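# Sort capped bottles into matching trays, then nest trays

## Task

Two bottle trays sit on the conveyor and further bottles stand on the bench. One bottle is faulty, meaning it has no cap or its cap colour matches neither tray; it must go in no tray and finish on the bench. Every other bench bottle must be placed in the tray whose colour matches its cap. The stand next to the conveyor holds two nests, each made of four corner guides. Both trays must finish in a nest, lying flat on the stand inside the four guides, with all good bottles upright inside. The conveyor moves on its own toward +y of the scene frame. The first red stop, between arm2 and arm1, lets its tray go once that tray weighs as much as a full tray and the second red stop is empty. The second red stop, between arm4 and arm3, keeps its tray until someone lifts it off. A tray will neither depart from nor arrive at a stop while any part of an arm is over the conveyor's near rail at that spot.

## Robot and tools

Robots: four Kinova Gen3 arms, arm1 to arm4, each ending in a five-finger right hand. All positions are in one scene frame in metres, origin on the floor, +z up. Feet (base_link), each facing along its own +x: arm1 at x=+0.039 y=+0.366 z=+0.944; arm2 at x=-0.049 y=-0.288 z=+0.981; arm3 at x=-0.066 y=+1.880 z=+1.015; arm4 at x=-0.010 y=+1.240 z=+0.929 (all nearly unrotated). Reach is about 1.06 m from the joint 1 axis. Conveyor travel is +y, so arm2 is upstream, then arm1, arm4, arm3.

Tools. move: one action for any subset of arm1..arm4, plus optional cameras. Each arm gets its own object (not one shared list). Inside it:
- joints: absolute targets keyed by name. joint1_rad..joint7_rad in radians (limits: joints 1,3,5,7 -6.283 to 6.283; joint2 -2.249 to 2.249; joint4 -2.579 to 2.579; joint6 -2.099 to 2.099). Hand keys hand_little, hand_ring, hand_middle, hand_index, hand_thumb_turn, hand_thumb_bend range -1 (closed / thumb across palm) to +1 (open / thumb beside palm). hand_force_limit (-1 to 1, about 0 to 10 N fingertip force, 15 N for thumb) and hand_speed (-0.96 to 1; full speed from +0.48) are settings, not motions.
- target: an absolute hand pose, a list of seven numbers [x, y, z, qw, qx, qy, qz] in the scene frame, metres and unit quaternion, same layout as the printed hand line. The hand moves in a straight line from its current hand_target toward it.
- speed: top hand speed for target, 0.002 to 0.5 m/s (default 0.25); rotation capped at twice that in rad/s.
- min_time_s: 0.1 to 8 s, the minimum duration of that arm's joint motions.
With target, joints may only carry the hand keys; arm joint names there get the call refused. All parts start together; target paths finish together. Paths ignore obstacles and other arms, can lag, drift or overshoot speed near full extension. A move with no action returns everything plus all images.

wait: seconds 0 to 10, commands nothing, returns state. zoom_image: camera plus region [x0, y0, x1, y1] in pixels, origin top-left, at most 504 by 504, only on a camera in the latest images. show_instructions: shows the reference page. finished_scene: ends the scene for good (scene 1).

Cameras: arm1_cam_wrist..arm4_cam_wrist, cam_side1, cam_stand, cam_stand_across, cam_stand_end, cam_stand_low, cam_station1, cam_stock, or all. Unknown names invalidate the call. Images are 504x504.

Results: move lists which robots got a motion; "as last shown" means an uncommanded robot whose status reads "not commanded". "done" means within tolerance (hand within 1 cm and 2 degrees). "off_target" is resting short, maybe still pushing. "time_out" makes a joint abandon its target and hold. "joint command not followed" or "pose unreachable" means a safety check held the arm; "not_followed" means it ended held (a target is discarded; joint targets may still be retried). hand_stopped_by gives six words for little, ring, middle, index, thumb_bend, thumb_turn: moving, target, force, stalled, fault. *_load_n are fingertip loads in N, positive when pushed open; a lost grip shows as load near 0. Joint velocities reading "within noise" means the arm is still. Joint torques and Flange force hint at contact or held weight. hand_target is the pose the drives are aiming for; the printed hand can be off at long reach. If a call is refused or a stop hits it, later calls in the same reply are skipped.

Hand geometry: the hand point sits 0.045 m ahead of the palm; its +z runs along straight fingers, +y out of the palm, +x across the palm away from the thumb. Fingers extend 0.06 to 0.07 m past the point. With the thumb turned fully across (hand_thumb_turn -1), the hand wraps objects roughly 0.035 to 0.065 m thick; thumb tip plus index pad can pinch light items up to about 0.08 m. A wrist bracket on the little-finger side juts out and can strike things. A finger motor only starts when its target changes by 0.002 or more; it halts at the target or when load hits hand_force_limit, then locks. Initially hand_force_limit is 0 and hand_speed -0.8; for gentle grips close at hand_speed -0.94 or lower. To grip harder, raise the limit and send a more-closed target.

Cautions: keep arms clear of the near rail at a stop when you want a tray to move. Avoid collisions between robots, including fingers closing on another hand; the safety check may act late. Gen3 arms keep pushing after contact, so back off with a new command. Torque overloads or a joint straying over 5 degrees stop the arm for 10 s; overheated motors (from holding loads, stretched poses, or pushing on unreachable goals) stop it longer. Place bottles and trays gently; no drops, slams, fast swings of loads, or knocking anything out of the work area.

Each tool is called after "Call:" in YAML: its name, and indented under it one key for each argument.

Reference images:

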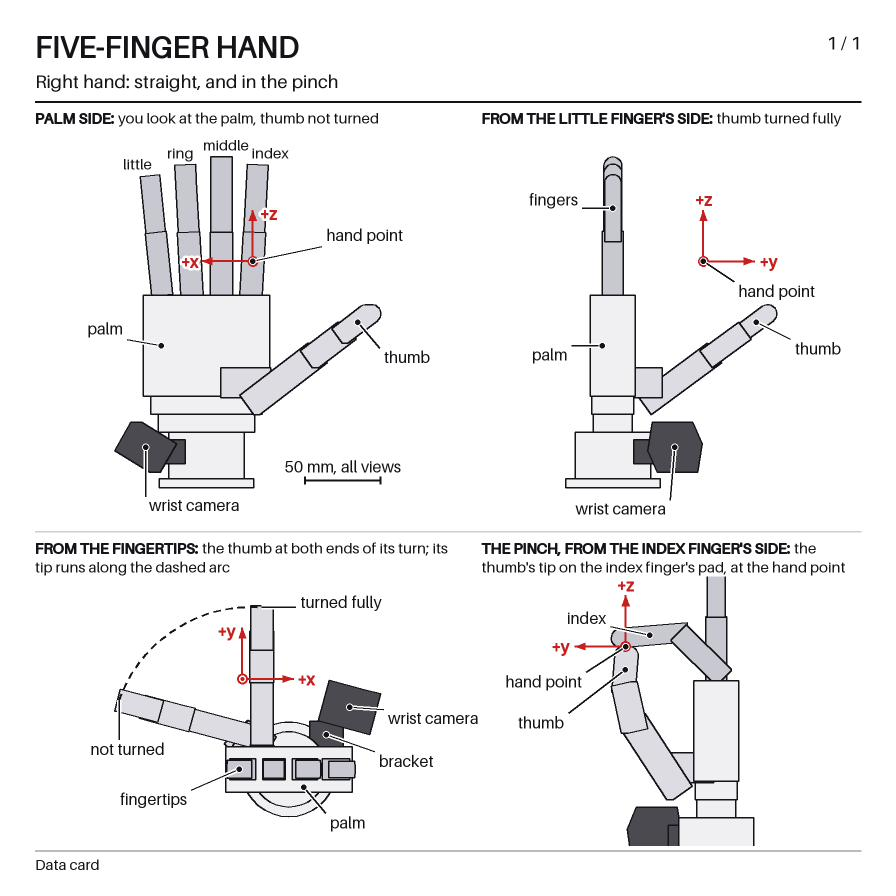

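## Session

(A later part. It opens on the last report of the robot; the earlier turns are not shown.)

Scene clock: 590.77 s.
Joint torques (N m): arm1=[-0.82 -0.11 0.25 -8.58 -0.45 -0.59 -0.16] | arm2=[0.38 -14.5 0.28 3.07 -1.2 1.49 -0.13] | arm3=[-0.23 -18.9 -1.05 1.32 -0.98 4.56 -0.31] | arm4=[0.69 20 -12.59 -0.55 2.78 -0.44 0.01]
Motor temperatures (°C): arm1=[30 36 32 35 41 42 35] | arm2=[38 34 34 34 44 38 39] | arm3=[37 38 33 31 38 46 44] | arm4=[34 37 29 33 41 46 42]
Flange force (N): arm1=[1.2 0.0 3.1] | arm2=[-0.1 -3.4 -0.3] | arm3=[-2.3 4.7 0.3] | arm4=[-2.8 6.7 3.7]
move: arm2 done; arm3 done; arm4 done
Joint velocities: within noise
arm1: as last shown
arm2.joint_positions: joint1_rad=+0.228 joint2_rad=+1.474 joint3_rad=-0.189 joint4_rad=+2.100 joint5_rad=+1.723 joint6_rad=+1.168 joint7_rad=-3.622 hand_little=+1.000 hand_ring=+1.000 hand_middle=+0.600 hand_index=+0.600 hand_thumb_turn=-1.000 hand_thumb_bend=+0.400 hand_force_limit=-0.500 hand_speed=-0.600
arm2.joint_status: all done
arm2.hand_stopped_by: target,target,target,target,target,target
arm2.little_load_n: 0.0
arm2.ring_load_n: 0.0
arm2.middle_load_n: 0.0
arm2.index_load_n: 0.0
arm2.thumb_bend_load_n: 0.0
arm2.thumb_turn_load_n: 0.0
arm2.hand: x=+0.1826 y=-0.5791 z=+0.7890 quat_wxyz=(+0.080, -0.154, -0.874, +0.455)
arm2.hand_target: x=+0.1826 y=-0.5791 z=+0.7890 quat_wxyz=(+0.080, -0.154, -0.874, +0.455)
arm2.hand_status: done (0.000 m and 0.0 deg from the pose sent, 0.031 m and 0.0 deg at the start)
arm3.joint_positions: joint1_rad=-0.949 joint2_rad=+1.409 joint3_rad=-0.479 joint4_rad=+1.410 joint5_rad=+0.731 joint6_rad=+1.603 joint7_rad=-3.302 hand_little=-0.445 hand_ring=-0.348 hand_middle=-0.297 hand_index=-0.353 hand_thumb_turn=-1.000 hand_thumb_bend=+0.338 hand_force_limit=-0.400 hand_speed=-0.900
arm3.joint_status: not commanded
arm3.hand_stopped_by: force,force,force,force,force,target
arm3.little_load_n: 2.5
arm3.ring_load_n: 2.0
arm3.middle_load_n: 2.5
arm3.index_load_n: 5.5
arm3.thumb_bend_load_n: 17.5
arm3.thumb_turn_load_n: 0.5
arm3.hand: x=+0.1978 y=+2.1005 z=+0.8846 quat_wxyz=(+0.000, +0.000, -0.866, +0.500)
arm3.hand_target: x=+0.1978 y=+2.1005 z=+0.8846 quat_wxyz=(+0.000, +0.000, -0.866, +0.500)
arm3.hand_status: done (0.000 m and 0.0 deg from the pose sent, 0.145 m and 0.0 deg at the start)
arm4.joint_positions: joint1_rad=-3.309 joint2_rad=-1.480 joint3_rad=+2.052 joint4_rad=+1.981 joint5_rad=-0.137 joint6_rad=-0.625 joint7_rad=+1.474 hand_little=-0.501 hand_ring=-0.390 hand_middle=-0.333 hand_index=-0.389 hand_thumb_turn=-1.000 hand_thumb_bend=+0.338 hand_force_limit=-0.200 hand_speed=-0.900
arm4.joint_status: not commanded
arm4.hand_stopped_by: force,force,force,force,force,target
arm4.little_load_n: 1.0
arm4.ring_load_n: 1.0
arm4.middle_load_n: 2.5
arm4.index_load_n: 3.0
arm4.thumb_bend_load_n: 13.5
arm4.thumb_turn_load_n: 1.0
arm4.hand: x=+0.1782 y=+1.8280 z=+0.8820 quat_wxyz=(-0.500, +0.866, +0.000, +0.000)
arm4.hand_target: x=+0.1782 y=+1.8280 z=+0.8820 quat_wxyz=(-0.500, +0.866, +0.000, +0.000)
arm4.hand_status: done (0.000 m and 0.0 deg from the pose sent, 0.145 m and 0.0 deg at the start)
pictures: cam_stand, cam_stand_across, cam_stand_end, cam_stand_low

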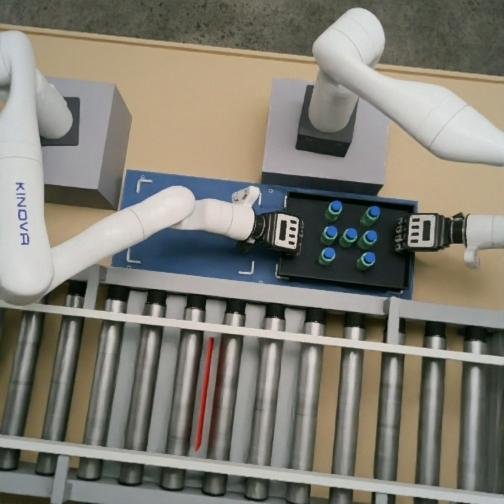

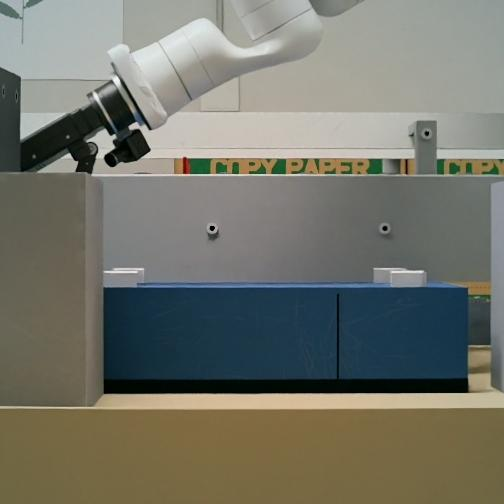

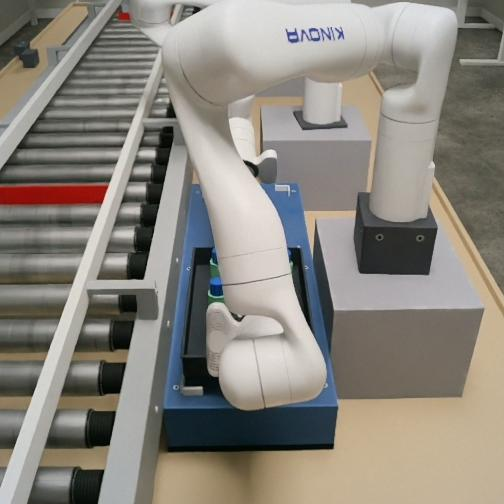

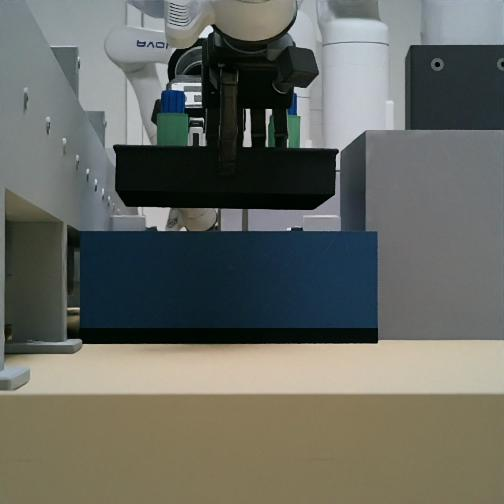

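Call:
zoom_image:
  camera: "cam_stand_low"
  region: [95, 130, 235, 250]

Call:
zoom_image:
  camera: "cam_stand_low"
  region: [225, 130, 365, 250]

Call:
move:
  arm2: {"joints": {"hand_index": 0.3, "hand_middle": 0.3, "hand_speed": -0.6, "hand_thumb_bend": 0.2}}

Call:
move:
  arm2: {"joints": {"hand_thumb_bend": -0.4, "hand_speed": -0.75, "hand_force_limit": -0.3}}
  cameras: ["arm2_cam_wrist"]

Scaled by 3.600 from the camera's image (finer frame: 720x720).

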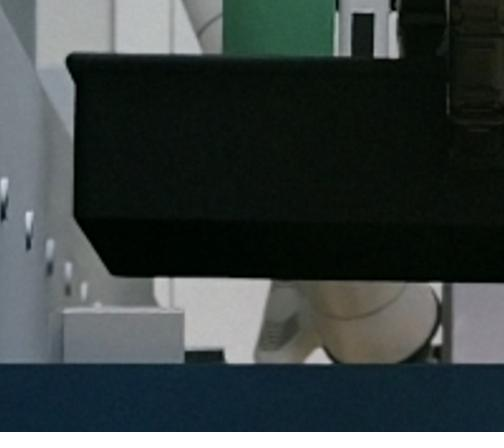

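Scaled by 3.600 from the camera's image (finer frame: 720x720).

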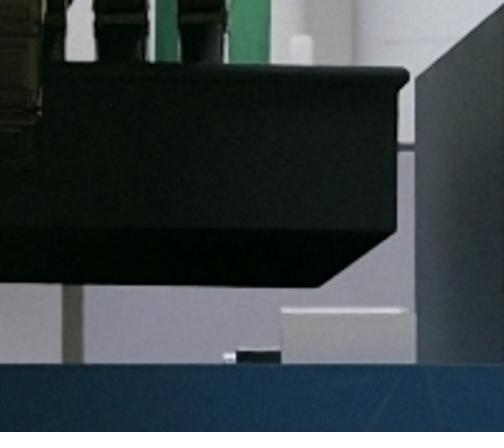

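Scene clock: 600.27 s.
Joint torques (N m): arm1=[-0.85 -0.08 0.21 -8.58 -0.44 -0.61 -0.15] | arm2=[0.37 -14.41 0.23 3.13 -1.15 1.44 -0.12] | arm3=[-0.27 -18.87 -1.08 1.36 -0.97 4.59 -0.32] | arm4=[0.64 20.03 -12.64 -0.59 2.86 -0.45 -0.02]
Motor temperatures (°C): arm1=[30 36 32 35 41 42 35] | arm2=[38 34 34 34 44 38 39] | arm3=[37 38 33 31 38 46 44] | arm4=[34 37 29 33 41 46 42]
Flange force (N): arm1=[1.3 -0.1 3.0] | arm2=[-0.3 -3.4 -0.4] | arm3=[-2.4 4.8 0.3] | arm4=[-2.7 6.7 3.6]
move: arm2 done
Joint velocities: within noise
arm1, arm3, arm4: as last shown
arm1.thumb_bend_load_n: -0.5
arm2.joint_positions: joint1_rad=+0.228 joint2_rad=+1.474 joint3_rad=-0.189 joint4_rad=+2.100 joint5_rad=+1.723 joint6_rad=+1.168 joint7_rad=-3.622 hand_little=+1.000 hand_ring=+1.000 hand_middle=+0.300 hand_index=+0.300 hand_thumb_turn=-1.000 hand_thumb_bend=+0.200 hand_force_limit=-0.500 hand_speed=-0.600
arm2.joint_status: all done
arm2.hand_stopped_by: target,target,target,target,target,target
arm2.little_load_n: 0.0
arm2.ring_load_n: 0.0
arm2.middle_load_n: 0.0
arm2.index_load_n: 0.0
arm2.thumb_bend_load_n: 0.0
arm2.thumb_turn_load_n: 0.0
arm2.hand: x=+0.1826 y=-0.5791 z=+0.7890 quat_wxyz=(+0.080, -0.154, -0.874, +0.455)
arm2.hand_target: x=+0.1826 y=-0.5791 z=+0.7890 quat_wxyz=(+0.080, -0.154, -0.874, +0.455)
arm2.hand_status: not commanded
arm3.joint_positions: joint1_rad=-0.949 joint2_rad=+1.409 joint3_rad=-0.479 joint4_rad=+1.409 joint5_rad=+0.731 joint6_rad=+1.603 joint7_rad=-3.302 hand_little=-0.445 hand_ring=-0.348 hand_middle=-0.297 hand_index=-0.353 hand_thumb_turn=-1.000 hand_thumb_bend=+0.338 hand_force_limit=-0.400 hand_speed=-0.900
arm3.index_load_n: 6.0
pictures: none

Scene clock: 602.20 s.
Joint torques (N m): arm1=[-0.87 -0.06 0.28 -8.65 -0.45 -0.59 -0.16] | arm2=[0.34 -14.71 0.53 3.13 -1.32 1.66 -0.09] | arm3=[-0.23 -18.87 -1.03 1.38 -0.97 4.59 -0.32] | arm4=[0.67 20.06 -12.66 -0.63 2.83 -0.45 0.01]
Motor temperatures (°C): arm1=[30 36 32 35 41 42 35] | arm2=[38 34 34 34 44 38 39] | arm3=[37 38 33 31 38 46 44] | arm4=[34 37 29 33 41 46 42]
Flange force (N): arm1=[1.4 0.1 3.4] | arm2=[0.3 -2.9 0.1] | arm3=[-2.4 4.9 0.2] | arm4=[-2.8 6.8 3.5]
move: arm2 off_target
Joint velocities: within noise
arm1.joint_positions: joint1_rad=-0.600 joint2_rad=-0.412 joint3_rad=-0.041 joint4_rad=+1.487 joint5_rad=+0.000 joint6_rad=+1.948 joint7_rad=-1.776 hand_little=+1.000 hand_ring=+1.000 hand_middle=+0.650 hand_index=+0.650 hand_thumb_turn=-1.000 hand_thumb_bend=+0.600 hand_force_limit=-0.500 hand_speed=-0.400
arm1.joint_status: not commanded
arm1.hand_stopped_by: target,target,target,target,target,target
arm1.little_load_n: 0.0
arm1.ring_load_n: 0.0
arm1.middle_load_n: 0.0
arm1.index_load_n: 0.0
arm1.thumb_bend_load_n: 0.0
arm1.thumb_turn_load_n: 0.0
arm1.hand: x=+0.1617 y=+0.5139 z=+1.4473 quat_wxyz=(-0.057, +0.243, -0.968, -0.015)
arm1.hand_target: x=+0.1617 y=+0.5139 z=+1.4473 quat_wxyz=(-0.057, +0.243, -0.968, -0.015)
arm1.hand_status: not commanded
arm2.joint_positions: joint1_rad=+0.228 joint2_rad=+1.474 joint3_rad=-0.189 joint4_rad=+2.100 joint5_rad=+1.723 joint6_rad=+1.168 joint7_rad=-3.622 hand_little=+1.000 hand_ring=+1.000 hand_middle=+0.300 hand_index=+0.300 hand_thumb_turn=-1.000 hand_thumb_bend=-0.068 hand_force_limit=-0.300 hand_speed=-0.750
arm2.joint_status: hand_thumb_bend off_target (ended at -0.068, target -0.400); the others done
arm2.hand_stopped_by: target,target,target,target,force,target
arm2.little_load_n: 0.0
arm2.ring_load_n: 0.0
arm2.middle_load_n: 0.5
arm2.index_load_n: 2.0
arm2.thumb_bend_load_n: 5.5
arm2.thumb_turn_load_n: 0.0
arm2.hand: x=+0.1826 y=-0.5791 z=+0.7890 quat_wxyz=(+0.080, -0.154, -0.874, +0.455)
arm2.hand_target: x=+0.1826 y=-0.5791 z=+0.7890 quat_wxyz=(+0.080, -0.154, -0.874, +0.455)
arm2.hand_status: not commanded
arm3, arm4: as last shown
arm3.index_load_n: 5.5
arm4.index_load_n: 2.5
arm2_cam_wrist: T_world_to_cam=[[-0.04699, 0.60771, -0.79277, 0.98734], [0.96905, 0.22027, 0.11142, -0.13783], [0.24233, -0.763, -0.59925, 0.10167]] pos_world=[0.15532, -0.49208, 0.85901]

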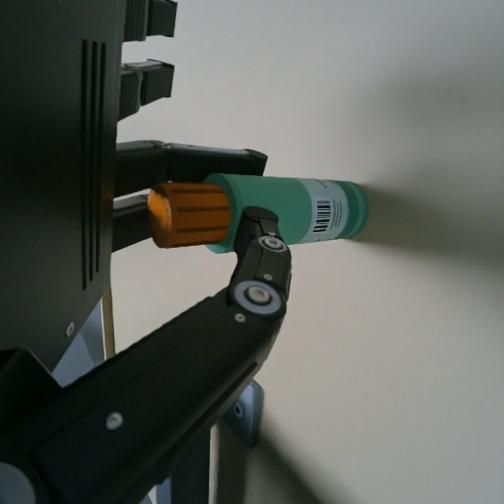

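Call:
move:
  arm2: {"joints": {"hand_index": 0.1, "hand_middle": 0.1, "hand_speed": -0.85, "hand_force_limit": -0.5}}
  cameras: ["cam_stand", "cam_stand_low", "cam_stand_end", "cam_stand_across"]

Call:
zoom_image:
  camera: "cam_stand"
  region: [120, 170, 190, 220]

Call:
zoom_image:
  camera: "cam_stand"
  region: [230, 240, 300, 300]

Call:
zoom_image:
  camera: "cam_stand"
  region: [370, 180, 440, 310]

Call:
zoom_image:
  camera: "cam_stand_across"
  region: [80, 240, 440, 310]

Scene clock: 608.07 s.
Joint torques (N m): arm1=[-0.86 -0.06 0.25 -8.56 -0.45 -0.57 -0.17] | arm2=[0.41 -14.74 0.48 3.24 -1.25 1.68 -0.19] | arm3=[-0.25 -18.84 -1.04 1.36 -0.96 4.58 -0.32] | arm4=[0.68 20.11 -12.66 -0.54 2.83 -0.44 -0.03]
Motor temperatures (°C): arm1=[30 35 32 35 41 42 35] | arm2=[38 34 34 34 44 38 39] | arm3=[37 38 33 31 38 46 44] | arm4=[34 37 29 33 41 46 42]
Flange force (N): arm1=[1.3 0.0 3.1] | arm2=[-0.5 -2.5 0.0] | arm3=[-2.4 4.7 0.2] | arm4=[-2.7 6.9 3.9]
move: arm2 off_target
Joint velocities: within noise
arm1, arm3, arm4: as last shown
arm1.index_load_n: 0.5
arm2.joint_positions: joint1_rad=+0.228 joint2_rad=+1.474 joint3_rad=-0.189 joint4_rad=+2.100 joint5_rad=+1.723 joint6_rad=+1.168 joint7_rad=-3.622 hand_little=+1.000 hand_ring=+1.000 hand_middle=+0.275 hand_index=+0.288 hand_thumb_turn=-1.000 hand_thumb_bend=-0.068 hand_force_limit=-0.500 hand_speed=-0.850
arm2.joint_status: hand_middle off_target (ended at +0.275, target +0.100); hand_index off_target (ended at +0.288, target +0.100); the others done
arm2.hand_stopped_by: target,target,force,force,force,target
arm2.little_load_n: 0.0
arm2.ring_load_n: 0.0
arm2.middle_load_n: 5.5
arm2.index_load_n: 2.5
arm2.thumb_bend_load_n: 6.5
arm2.thumb_turn_load_n: 0.5
arm2.hand: x=+0.1826 y=-0.5791 z=+0.7890 quat_wxyz=(+0.080, -0.154, -0.874, +0.455)
arm2.hand_target: x=+0.1826 y=-0.5791 z=+0.7890 quat_wxyz=(+0.080, -0.154, -0.874, +0.455)
arm2.hand_status: not commanded
arm3.thumb_bend_load_n: 17.0
arm4.index_load_n: 3.0
pictures: cam_stand, cam_stand_across, cam_stand_end, cam_stand_low

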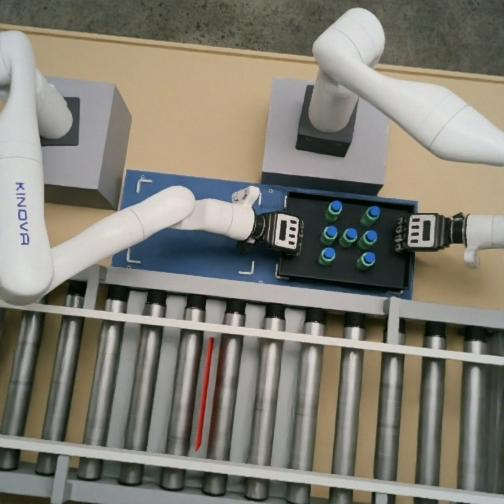

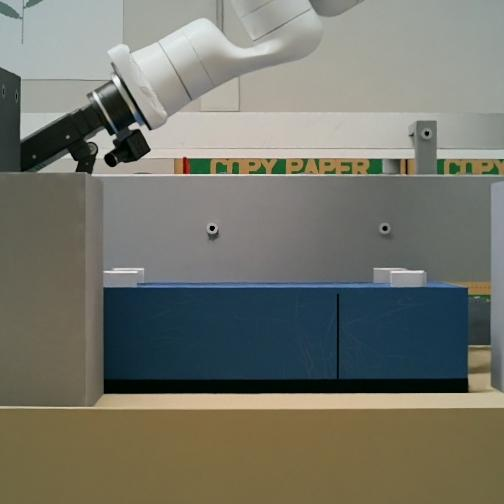

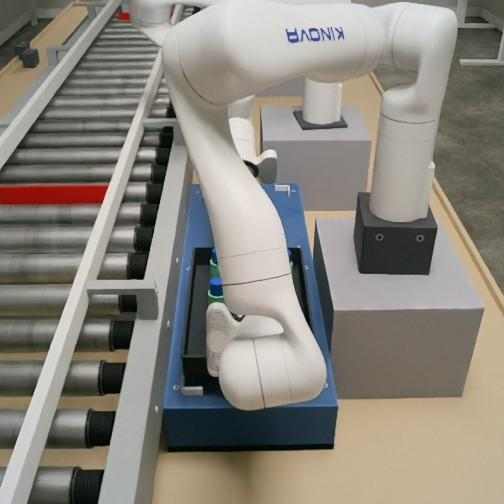

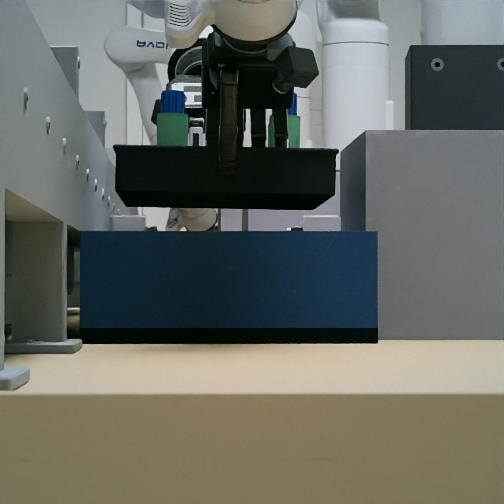

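Scaled by 7.200 from the camera's image (finer frame: 720x720).

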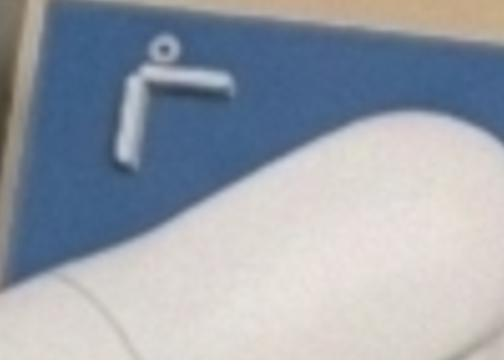

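Scaled by 7.200 from the camera's image (finer frame: 720x720).

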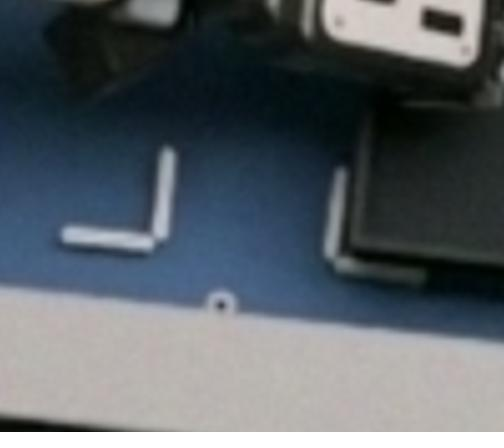

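Scaled by 3.877 from the camera's image (finer frame: 720x720).

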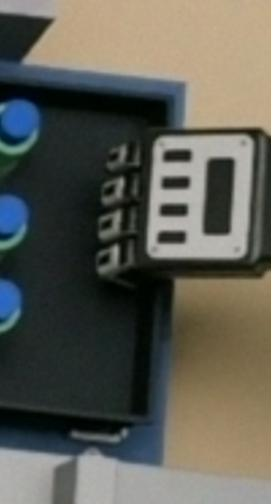

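Scaled by 1.400 from the camera's image (finer frame: 720x720).

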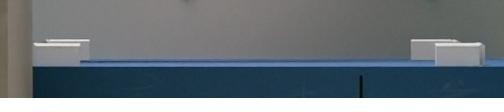

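Call:
zoom_image:
  camera: "cam_stand_end"
  region: [165, 350, 235, 410]

Call:
zoom_image:
  camera: "cam_stand_end"
  region: [180, 170, 310, 300]

Scaled by 7.200 from the camera's image (finer frame: 720x720).

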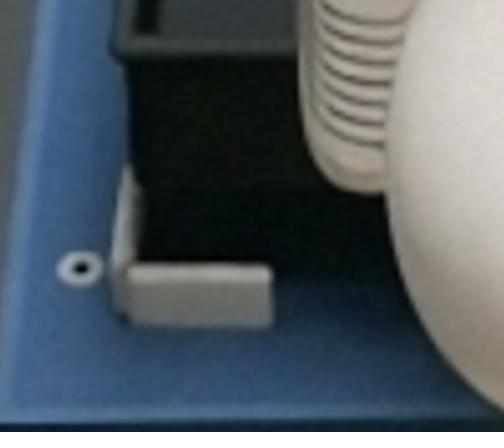

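Scaled by 3.877 from the camera's image (finer frame: 720x720).

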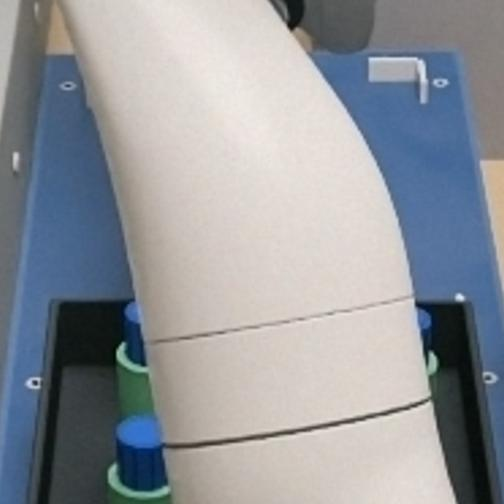

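Call:
zoom_image:
  camera: "cam_stand_low"
  region: [100, 180, 170, 240]

Call:
zoom_image:
  camera: "cam_stand_low"
  region: [280, 180, 350, 240]

Scaled by 7.200 from the camera's image (finer frame: 720x720).

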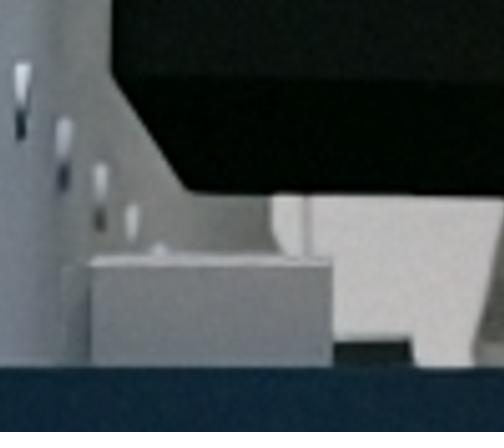

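Scaled by 7.200 from the camera's image (finer frame: 720x720).

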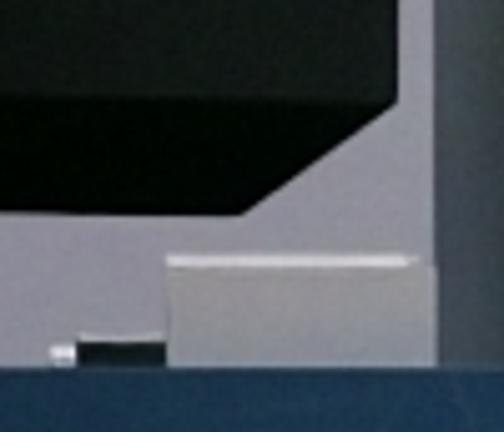

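Call:
move:
  arm2: {"target": [0.20, -0.55, 0.95, -0.0802, 0.1540, 0.8735, -0.4547], "speed": 0.15}
  arm3: {"target": [0.1986, 2.1005, 0.8746, 0, 0, 0.866, -0.5], "speed": 0.02}
  arm4: {"target": [0.1737, 1.828, 0.872, 0.5, -0.866, 0, 0], "speed": 0.02}
  cameras: ["cam_stand", "cam_stand_low"]

Call:
zoom_image:
  camera: "cam_stand_low"
  region: [100, 180, 170, 240]

Call:
zoom_image:
  camera: "cam_stand_low"
  region: [280, 180, 350, 240]

Call:
zoom_image:
  camera: "cam_stand"
  region: [240, 150, 460, 310]

Scene clock: 636.23 s.
Joint torques (N m): arm1=[-0.87 -0.06 0.21 -8.59 -0.43 -0.6 -0.15] | arm2=[0.42 -13.78 -0.16 1.51 -0.85 1.84 -0.09] | arm3=[-0.19 -19.24 -0.72 1.19 -0.47 4.62 -0.3] | arm4=[-0.02 19.68 -12.74 0.61 2.89 0.01 -0.01]
Motor temperatures (°C): arm1=[30 35 32 35 40 42 35] | arm2=[38 34 34 34 44 38 39] | arm3=[37 38 33 30 38 46 44] | arm4=[34 37 29 33 41 46 42]
Flange force (N): arm1=[1.3 -0.1 3.1] | arm2=[0.3 -2.2 0.4] | arm3=[-1.3 4.8 0.4] | arm4=[-1.6 6.6 4.1]
move: arm2 done; arm3 done; arm4 done
Joint velocities: within noise
arm1: as last shown
arm1.index_load_n: 0.0
arm2.joint_positions: joint1_rad=+0.183 joint2_rad=+1.015 joint3_rad=-0.305 joint4_rad=+2.311 joint5_rad=+1.428 joint6_rad=+1.179 joint7_rad=-3.379 hand_little=+1.000 hand_ring=+1.000 hand_middle=+0.275 hand_index=+0.288 hand_thumb_turn=-1.000 hand_thumb_bend=-0.068 hand_force_limit=-0.500 hand_speed=-0.850
arm2.joint_status: not commanded
arm2.hand_stopped_by: target,target,force,force,force,target
arm2.little_load_n: 0.0
arm2.ring_load_n: 0.0
arm2.middle_load_n: 5.0
arm2.index_load_n: 3.0
arm2.thumb_bend_load_n: 7.0
arm2.thumb_turn_load_n: 1.0
arm2.hand: x=+0.2000 y=-0.5500 z=+0.9500 quat_wxyz=(+0.080, -0.154, -0.874, +0.455)
arm2.hand_target: x=+0.2000 y=-0.5500 z=+0.9500 quat_wxyz=(+0.080, -0.154, -0.874, +0.455)
arm2.hand_status: done (0.000 m and 0.0 deg from the pose sent, 0.165 m and 0.0 deg at the start)
arm3.joint_positions: joint1_rad=-0.951 joint2_rad=+1.431 joint3_rad=-0.474 joint4_rad=+1.392 joint5_rad=+0.738 joint6_rad=+1.597 joint7_rad=-3.300 hand_little=-0.445 hand_ring=-0.348 hand_middle=-0.298 hand_index=-0.353 hand_thumb_turn=-1.000 hand_thumb_bend=+0.338 hand_force_limit=-0.400 hand_speed=-0.900
arm3.joint_status: not commanded
arm3.hand_stopped_by: force,force,force,force,force,target
arm3.little_load_n: 0.0
arm3.ring_load_n: 0.0
arm3.middle_load_n: 1.5
arm3.index_load_n: 7.5
arm3.thumb_bend_load_n: 18.0
arm3.thumb_turn_load_n: 1.5
arm3.hand: x=+0.1986 y=+2.1005 z=+0.8746 quat_wxyz=(+0.000, +0.000, -0.866, +0.500)
arm3.hand_target: x=+0.1986 y=+2.1005 z=+0.8746 quat_wxyz=(+0.000, +0.000, -0.866, +0.500)
arm3.hand_status: done (0.000 m and 0.0 deg from the pose sent, 0.010 m and 0.0 deg at the start)
arm4.joint_positions: joint1_rad=-3.315 joint2_rad=-1.508 joint3_rad=+2.058 joint4_rad=+1.979 joint5_rad=-0.118 joint6_rad=-0.641 joint7_rad=+1.477 hand_little=-0.501 hand_ring=-0.390 hand_middle=-0.333 hand_index=-0.389 hand_thumb_turn=-1.000 hand_thumb_bend=+0.338 hand_force_limit=-0.200 hand_speed=-0.900
arm4.joint_status: not commanded
arm4.hand_stopped_by: force,force,force,force,force,target
arm4.little_load_n: 0.0
arm4.ring_load_n: 0.5
arm4.middle_load_n: 3.0
arm4.index_load_n: 4.0
arm4.thumb_bend_load_n: 13.5
arm4.thumb_turn_load_n: 1.0
arm4.hand: x=+0.1737 y=+1.8280 z=+0.8720 quat_wxyz=(-0.500, +0.866, +0.000, +0.000)
arm4.hand_target: x=+0.1737 y=+1.8280 z=+0.8720 quat_wxyz=(-0.500, +0.866, +0.000, +0.000)
arm4.hand_status: done (0.000 m and 0.0 deg from the pose sent, 0.011 m and 0.0 deg at the start)

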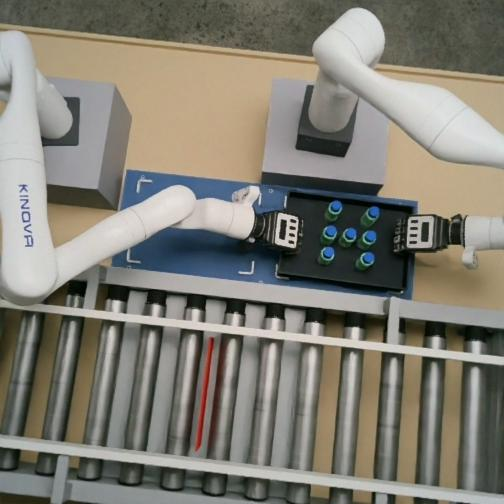

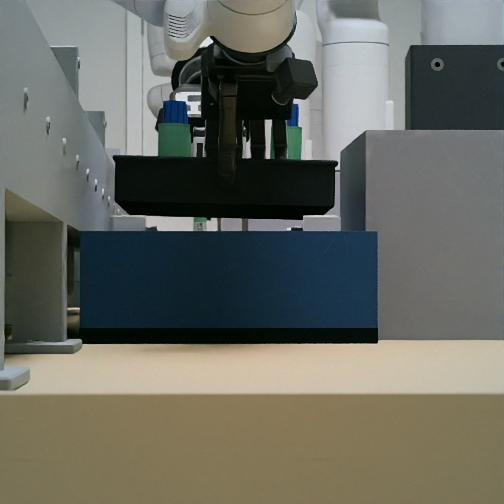

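Scaled by 7.200 from the camera's image (finer frame: 720x720).

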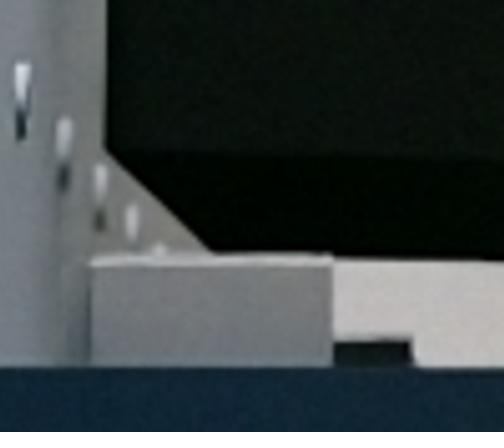

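Scaled by 7.200 from the camera's image (finer frame: 720x720).

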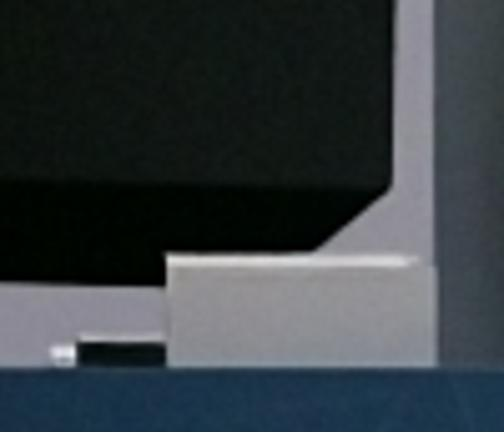

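Scaled by 2.291 from the camera's image (finer frame: 720x720).

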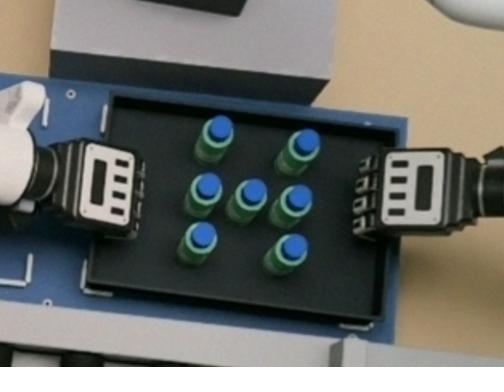

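Call:
move:
  arm2: {"target": [0.28, -0.38, 1.12, 0, 0, 0.887, -0.4617], "speed": 0.25}
  arm3: {"target": [0.1986, 2.1005, 0.8746, -0.00983, -0.00568, 0.86595, -0.49997], "speed": 0.02}
  arm4: {"target": [0.1737, 1.828, 0.872, 0.49997, -0.86595, 0.00568, 0.00983], "speed": 0.02}
  cameras: ["cam_stand", "cam_stand_low"]

Call:
zoom_image:
  camera: "cam_stand_low"
  region: [100, 180, 170, 240]

Call:
zoom_image:
  camera: "cam_stand_low"
  region: [280, 180, 350, 240]

Scene clock: 646.50 s.
Joint torques (N m): arm1=[-0.85 -0.04 0.22 -8.59 -0.44 -0.58 -0.17] | arm2=[0.36 -11.42 -1.47 -2.58 0.26 1.86 -0.14] | arm3=[-0.16 -19.22 -0.73 1.21 -0.41 4.66 -0.28] | arm4=[-0.03 19.63 -12.89 0.63 2.8 0.06 -0.05]
Motor temperatures (°C): arm1=[30 35 32 35 40 42 35] | arm2=[38 34 34 34 44 38 39] | arm3=[37 38 33 30 38 46 44] | arm4=[34 37 29 33 41 46 42]
Flange force (N): arm1=[1.3 -0.1 3.2] | arm2=[0.1 -1.5 0.0] | arm3=[-1.4 4.8 0.2] | arm4=[-1.3 6.6 4.0]
move: arm2 done; arm3 done; arm4 done
Joint velocities: within noise
arm1: as last shown
arm2.joint_positions: joint1_rad=-0.150 joint2_rad=+0.538 joint3_rad=-0.596 joint4_rad=+2.213 joint5_rad=+0.970 joint6_rad=+1.456 joint7_rad=-2.903 hand_little=+1.000 hand_ring=+1.000 hand_middle=+0.275 hand_index=+0.288 hand_thumb_turn=-1.000 hand_thumb_bend=-0.068 hand_force_limit=-0.500 hand_speed=-0.850
arm2.joint_status: not commanded
arm2.hand_stopped_by: target,target,force,force,force,target
arm2.little_load_n: 0.0
arm2.ring_load_n: 0.0
arm2.middle_load_n: 5.5
arm2.index_load_n: 2.5
arm2.thumb_bend_load_n: 6.5
arm2.thumb_turn_load_n: 0.5
arm2.hand: x=+0.2800 y=-0.3800 z=+1.1200 quat_wxyz=(+0.000, +0.000, -0.887, +0.462)
arm2.hand_target: x=+0.2800 y=-0.3800 z=+1.1200 quat_wxyz=(+0.000, +0.000, -0.887, +0.462)
arm2.hand_status: done (0.000 m and 0.0 deg from the pose sent, 0.253 m and 20.0 deg at the start)
arm3.joint_positions: joint1_rad=-0.941 joint2_rad=+1.432 joint3_rad=-0.479 joint4_rad=+1.384 joint5_rad=+0.737 joint6_rad=+1.604 joint7_rad=-3.275 hand_little=-0.445 hand_ring=-0.348 hand_middle=-0.298 hand_index=-0.353 hand_thumb_turn=-1.000 hand_thumb_bend=+0.338 hand_force_limit=-0.400 hand_speed=-0.900
arm3.joint_status: not commanded
arm3.hand_stopped_by: force,force,force,force,force,target
arm3.little_load_n: 0.0
arm3.ring_load_n: 0.0
arm3.middle_load_n: 1.0
arm3.index_load_n: 7.5
arm3.thumb_bend_load_n: 18.0
arm3.thumb_turn_load_n: 1.5
arm3.hand: x=+0.1986 y=+2.1005 z=+0.8746 quat_wxyz=(+0.010, +0.006, -0.866, +0.500)
arm3.hand_target: x=+0.1986 y=+2.1005 z=+0.8746 quat_wxyz=(+0.010, +0.006, -0.866, +0.500)
arm3.hand_status: done (0.000 m and 0.0 deg from the pose sent, 0.000 m and 1.3 deg at the start)
arm4.joint_positions: joint1_rad=-3.305 joint2_rad=-1.513 joint3_rad=+2.054 joint4_rad=+1.970 joint5_rad=-0.121 joint6_rad=-0.615 joint7_rad=+1.471 hand_little=-0.501 hand_ring=-0.390 hand_middle=-0.333 hand_index=-0.389 hand_thumb_turn=-1.000 hand_thumb_bend=+0.338 hand_force_limit=-0.200 hand_speed=-0.900
arm4.joint_status: not commanded
arm4.hand_stopped_by: force,force,force,force,force,target
arm4.little_load_n: 0.0
arm4.ring_load_n: 0.0
arm4.middle_load_n: 2.5
arm4.index_load_n: 3.5
arm4.thumb_bend_load_n: 13.5
arm4.thumb_turn_load_n: 1.0
arm4.hand: x=+0.1737 y=+1.8280 z=+0.8720 quat_wxyz=(-0.500, +0.866, -0.006, -0.010)
arm4.hand_target: x=+0.1737 y=+1.8280 z=+0.8720 quat_wxyz=(-0.500, +0.866, -0.006, -0.010)
arm4.hand_status: done (0.000 m and 0.0 deg from the pose sent, 0.000 m and 1.3 deg at the start)

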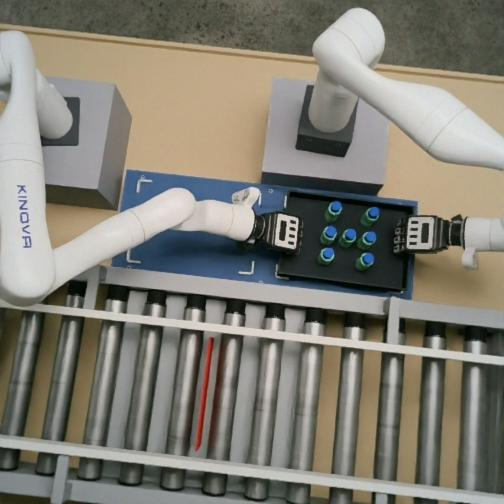

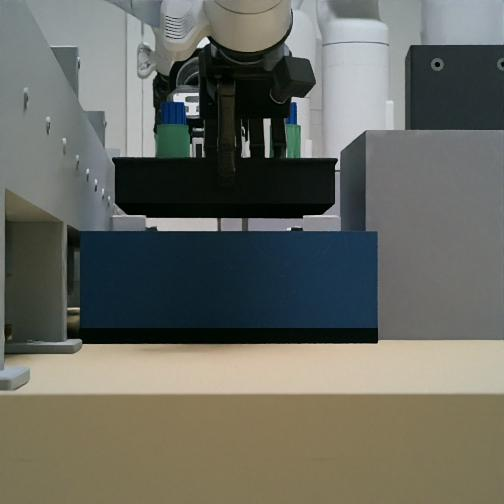

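Scaled by 7.200 from the camera's image (finer frame: 720x720).

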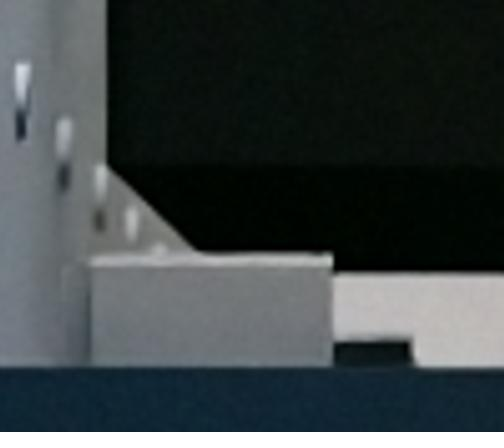

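Scaled by 7.200 from the camera's image (finer frame: 720x720).

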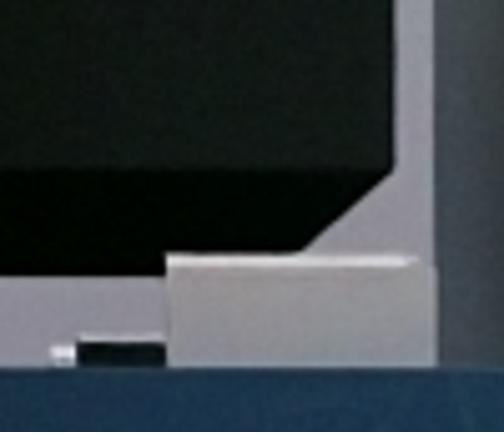

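Call:
zoom_image:
  camera: "cam_stand"
  region: [265, 180, 325, 300]

Call:
zoom_image:
  camera: "cam_stand"
  region: [375, 190, 425, 310]

Scaled by 4.200 from the camera's image (finer frame: 720x720).

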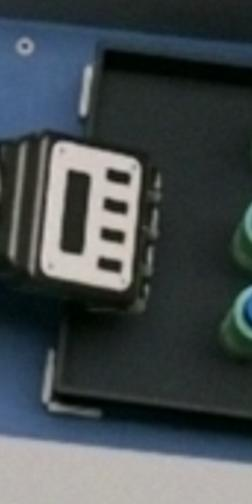

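Scaled by 4.200 from the camera's image (finer frame: 720x720).

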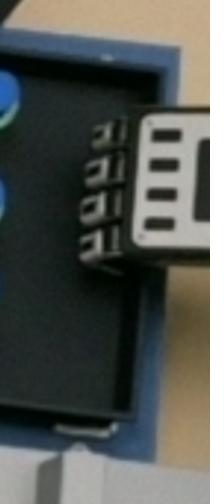

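Call:
move:
  arm2: {"target": [0.45, -0.10, 1.22, 0.0802, -0.1540, 0.8735, -0.4547], "speed": 0.3}
  arm3: {"target": [0.1990, 2.0985, 0.8606, -0.00983, -0.00568, 0.86595, -0.49997], "speed": 0.02}
  arm4: {"target": [0.1741, 1.826, 0.8595, 0.49997, -0.86595, 0.00568, 0.00983], "speed": 0.02}
  cameras: ["cam_stand", "cam_stand_low"]

Call:
zoom_image:
  camera: "cam_stand_low"
  region: [100, 180, 170, 240]

Call:
zoom_image:
  camera: "cam_stand_low"
  region: [280, 180, 350, 240]

Call:
zoom_image:
  camera: "cam_stand"
  region: [265, 180, 325, 300]

Call:
zoom_image:
  camera: "cam_stand"
  region: [375, 190, 425, 310]

Scene clock: 665.23 s.
Joint torques (N m): arm1=[-0.87 -0.07 0.16 -8.58 -0.48 -0.6 -0.15] | arm2=[0.27 -18.58 -2.45 -5.83 1.17 1.32 -0.19] | arm3=[0.86 -17.48 0.57 2.75 -0.69 5.41 -0.35] | arm4=[0.8 18.52 -10.56 1.68 2.15 0.19 0.07]
Motor temperatures (°C): arm1=[30 35 32 35 40 42 35] | arm2=[38 34 34 34 44 38 39] | arm3=[37 38 33 30 38 46 44] | arm4=[34 37 29 33 41 46 42]
Flange force (N): arm1=[1.3 -0.2 3.0] | arm2=[0.1 -1.0 -0.5] | arm3=[-1.6 6.1 -3.6] | arm4=[-1.7 2.9 5.8]
move: arm2 done; arm3 done; arm4 done
Joint velocities: within noise
arm1: as last shown
arm2.joint_positions: joint1_rad=-0.585 joint2_rad=+0.764 joint3_rad=-0.646 joint4_rad=+1.306 joint5_rad=+1.109 joint6_rad=+1.935 joint7_rad=-2.377 hand_little=+1.000 hand_ring=+1.000 hand_middle=+0.275 hand_index=+0.288 hand_thumb_turn=-1.000 hand_thumb_bend=-0.068 hand_force_limit=-0.500 hand_speed=-0.850
arm2.joint_status: not commanded
arm2.hand_stopped_by: target,target,force,force,force,target
arm2.little_load_n: 0.0
arm2.ring_load_n: 0.0
arm2.middle_load_n: 5.5
arm2.index_load_n: 3.0
arm2.thumb_bend_load_n: 7.0
arm2.thumb_turn_load_n: 0.5
arm2.hand: x=+0.4500 y=-0.1000 z=+1.2200 quat_wxyz=(-0.080, +0.154, -0.874, +0.455)
arm2.hand_target: x=+0.4500 y=-0.1000 z=+1.2200 quat_wxyz=(-0.080, +0.154, -0.874, +0.455)
arm2.hand_status: done (0.000 m and 0.0 deg from the pose sent, 0.343 m and 20.0 deg at the start)
arm3.joint_positions: joint1_rad=-0.943 joint2_rad=+1.461 joint3_rad=-0.472 joint4_rad=+1.368 joint5_rad=+0.747 joint6_rad=+1.592 joint7_rad=-3.275 hand_little=-0.445 hand_ring=-0.348 hand_middle=-0.298 hand_index=-0.353 hand_thumb_turn=-1.000 hand_thumb_bend=+0.338 hand_force_limit=-0.400 hand_speed=-0.900
arm3.joint_status: not commanded
arm3.hand_stopped_by: force,force,force,force,force,target
arm3.little_load_n: 0.0
arm3.ring_load_n: 0.0
arm3.middle_load_n: 0.0
arm3.index_load_n: 6.0
arm3.thumb_bend_load_n: 19.0
arm3.thumb_turn_load_n: 1.5
arm3.hand: x=+0.1990 y=+2.0985 z=+0.8606 quat_wxyz=(+0.010, +0.006, -0.866, +0.500)
arm3.hand_target: x=+0.1990 y=+2.0985 z=+0.8606 quat_wxyz=(+0.010, +0.006, -0.866, +0.500)
arm3.hand_status: done (0.000 m and 0.0 deg from the pose sent, 0.014 m and 0.0 deg at the start)
arm4.joint_positions: joint1_rad=-3.299 joint2_rad=-1.545 joint3_rad=+2.062 joint4_rad=+1.961 joint5_rad=-0.094 joint6_rad=-0.617 joint7_rad=+1.477 hand_little=-0.501 hand_ring=-0.390 hand_middle=-0.333 hand_index=-0.389 hand_thumb_turn=-1.000 hand_thumb_bend=+0.338 hand_force_limit=-0.200 hand_speed=-0.900
arm4.joint_status: not commanded
arm4.hand_stopped_by: force,force,force,force,force,target
arm4.little_load_n: 0.0
arm4.ring_load_n: 0.0
arm4.middle_load_n: 3.0
arm4.index_load_n: 4.5
arm4.thumb_bend_load_n: 13.0
arm4.thumb_turn_load_n: 1.0
arm4.hand: x=+0.1741 y=+1.8260 z=+0.8595 quat_wxyz=(-0.500, +0.866, -0.006, -0.010)
arm4.hand_target: x=+0.1741 y=+1.8260 z=+0.8595 quat_wxyz=(-0.500, +0.866, -0.006, -0.010)
arm4.hand_status: done (0.000 m and 0.0 deg from the pose sent, 0.013 m and 0.0 deg at the start)

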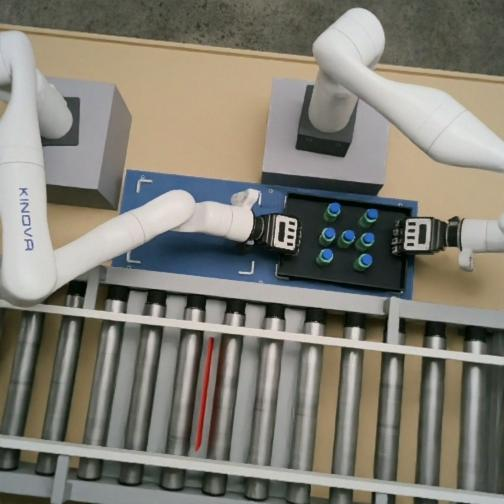

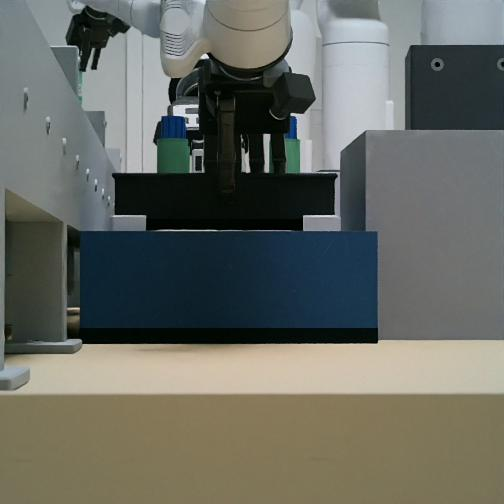

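Scaled by 7.200 from the camera's image (finer frame: 720x720).

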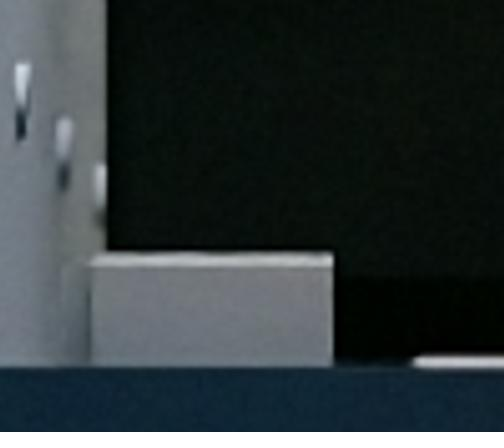

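Scaled by 7.200 from the camera's image (finer frame: 720x720).

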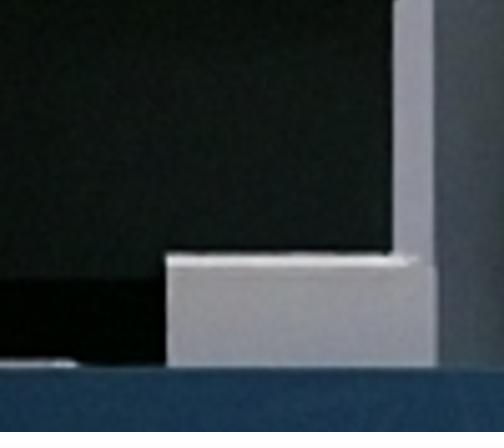

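Scaled by 4.200 from the camera's image (finer frame: 720x720).

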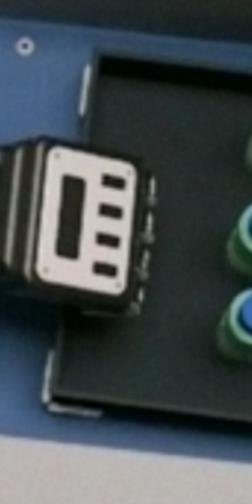

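Scaled by 4.200 from the camera's image (finer frame: 720x720).

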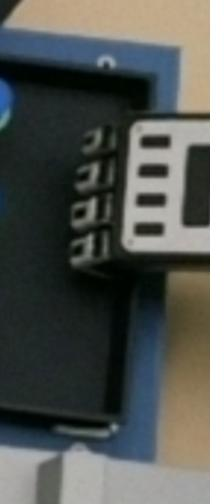

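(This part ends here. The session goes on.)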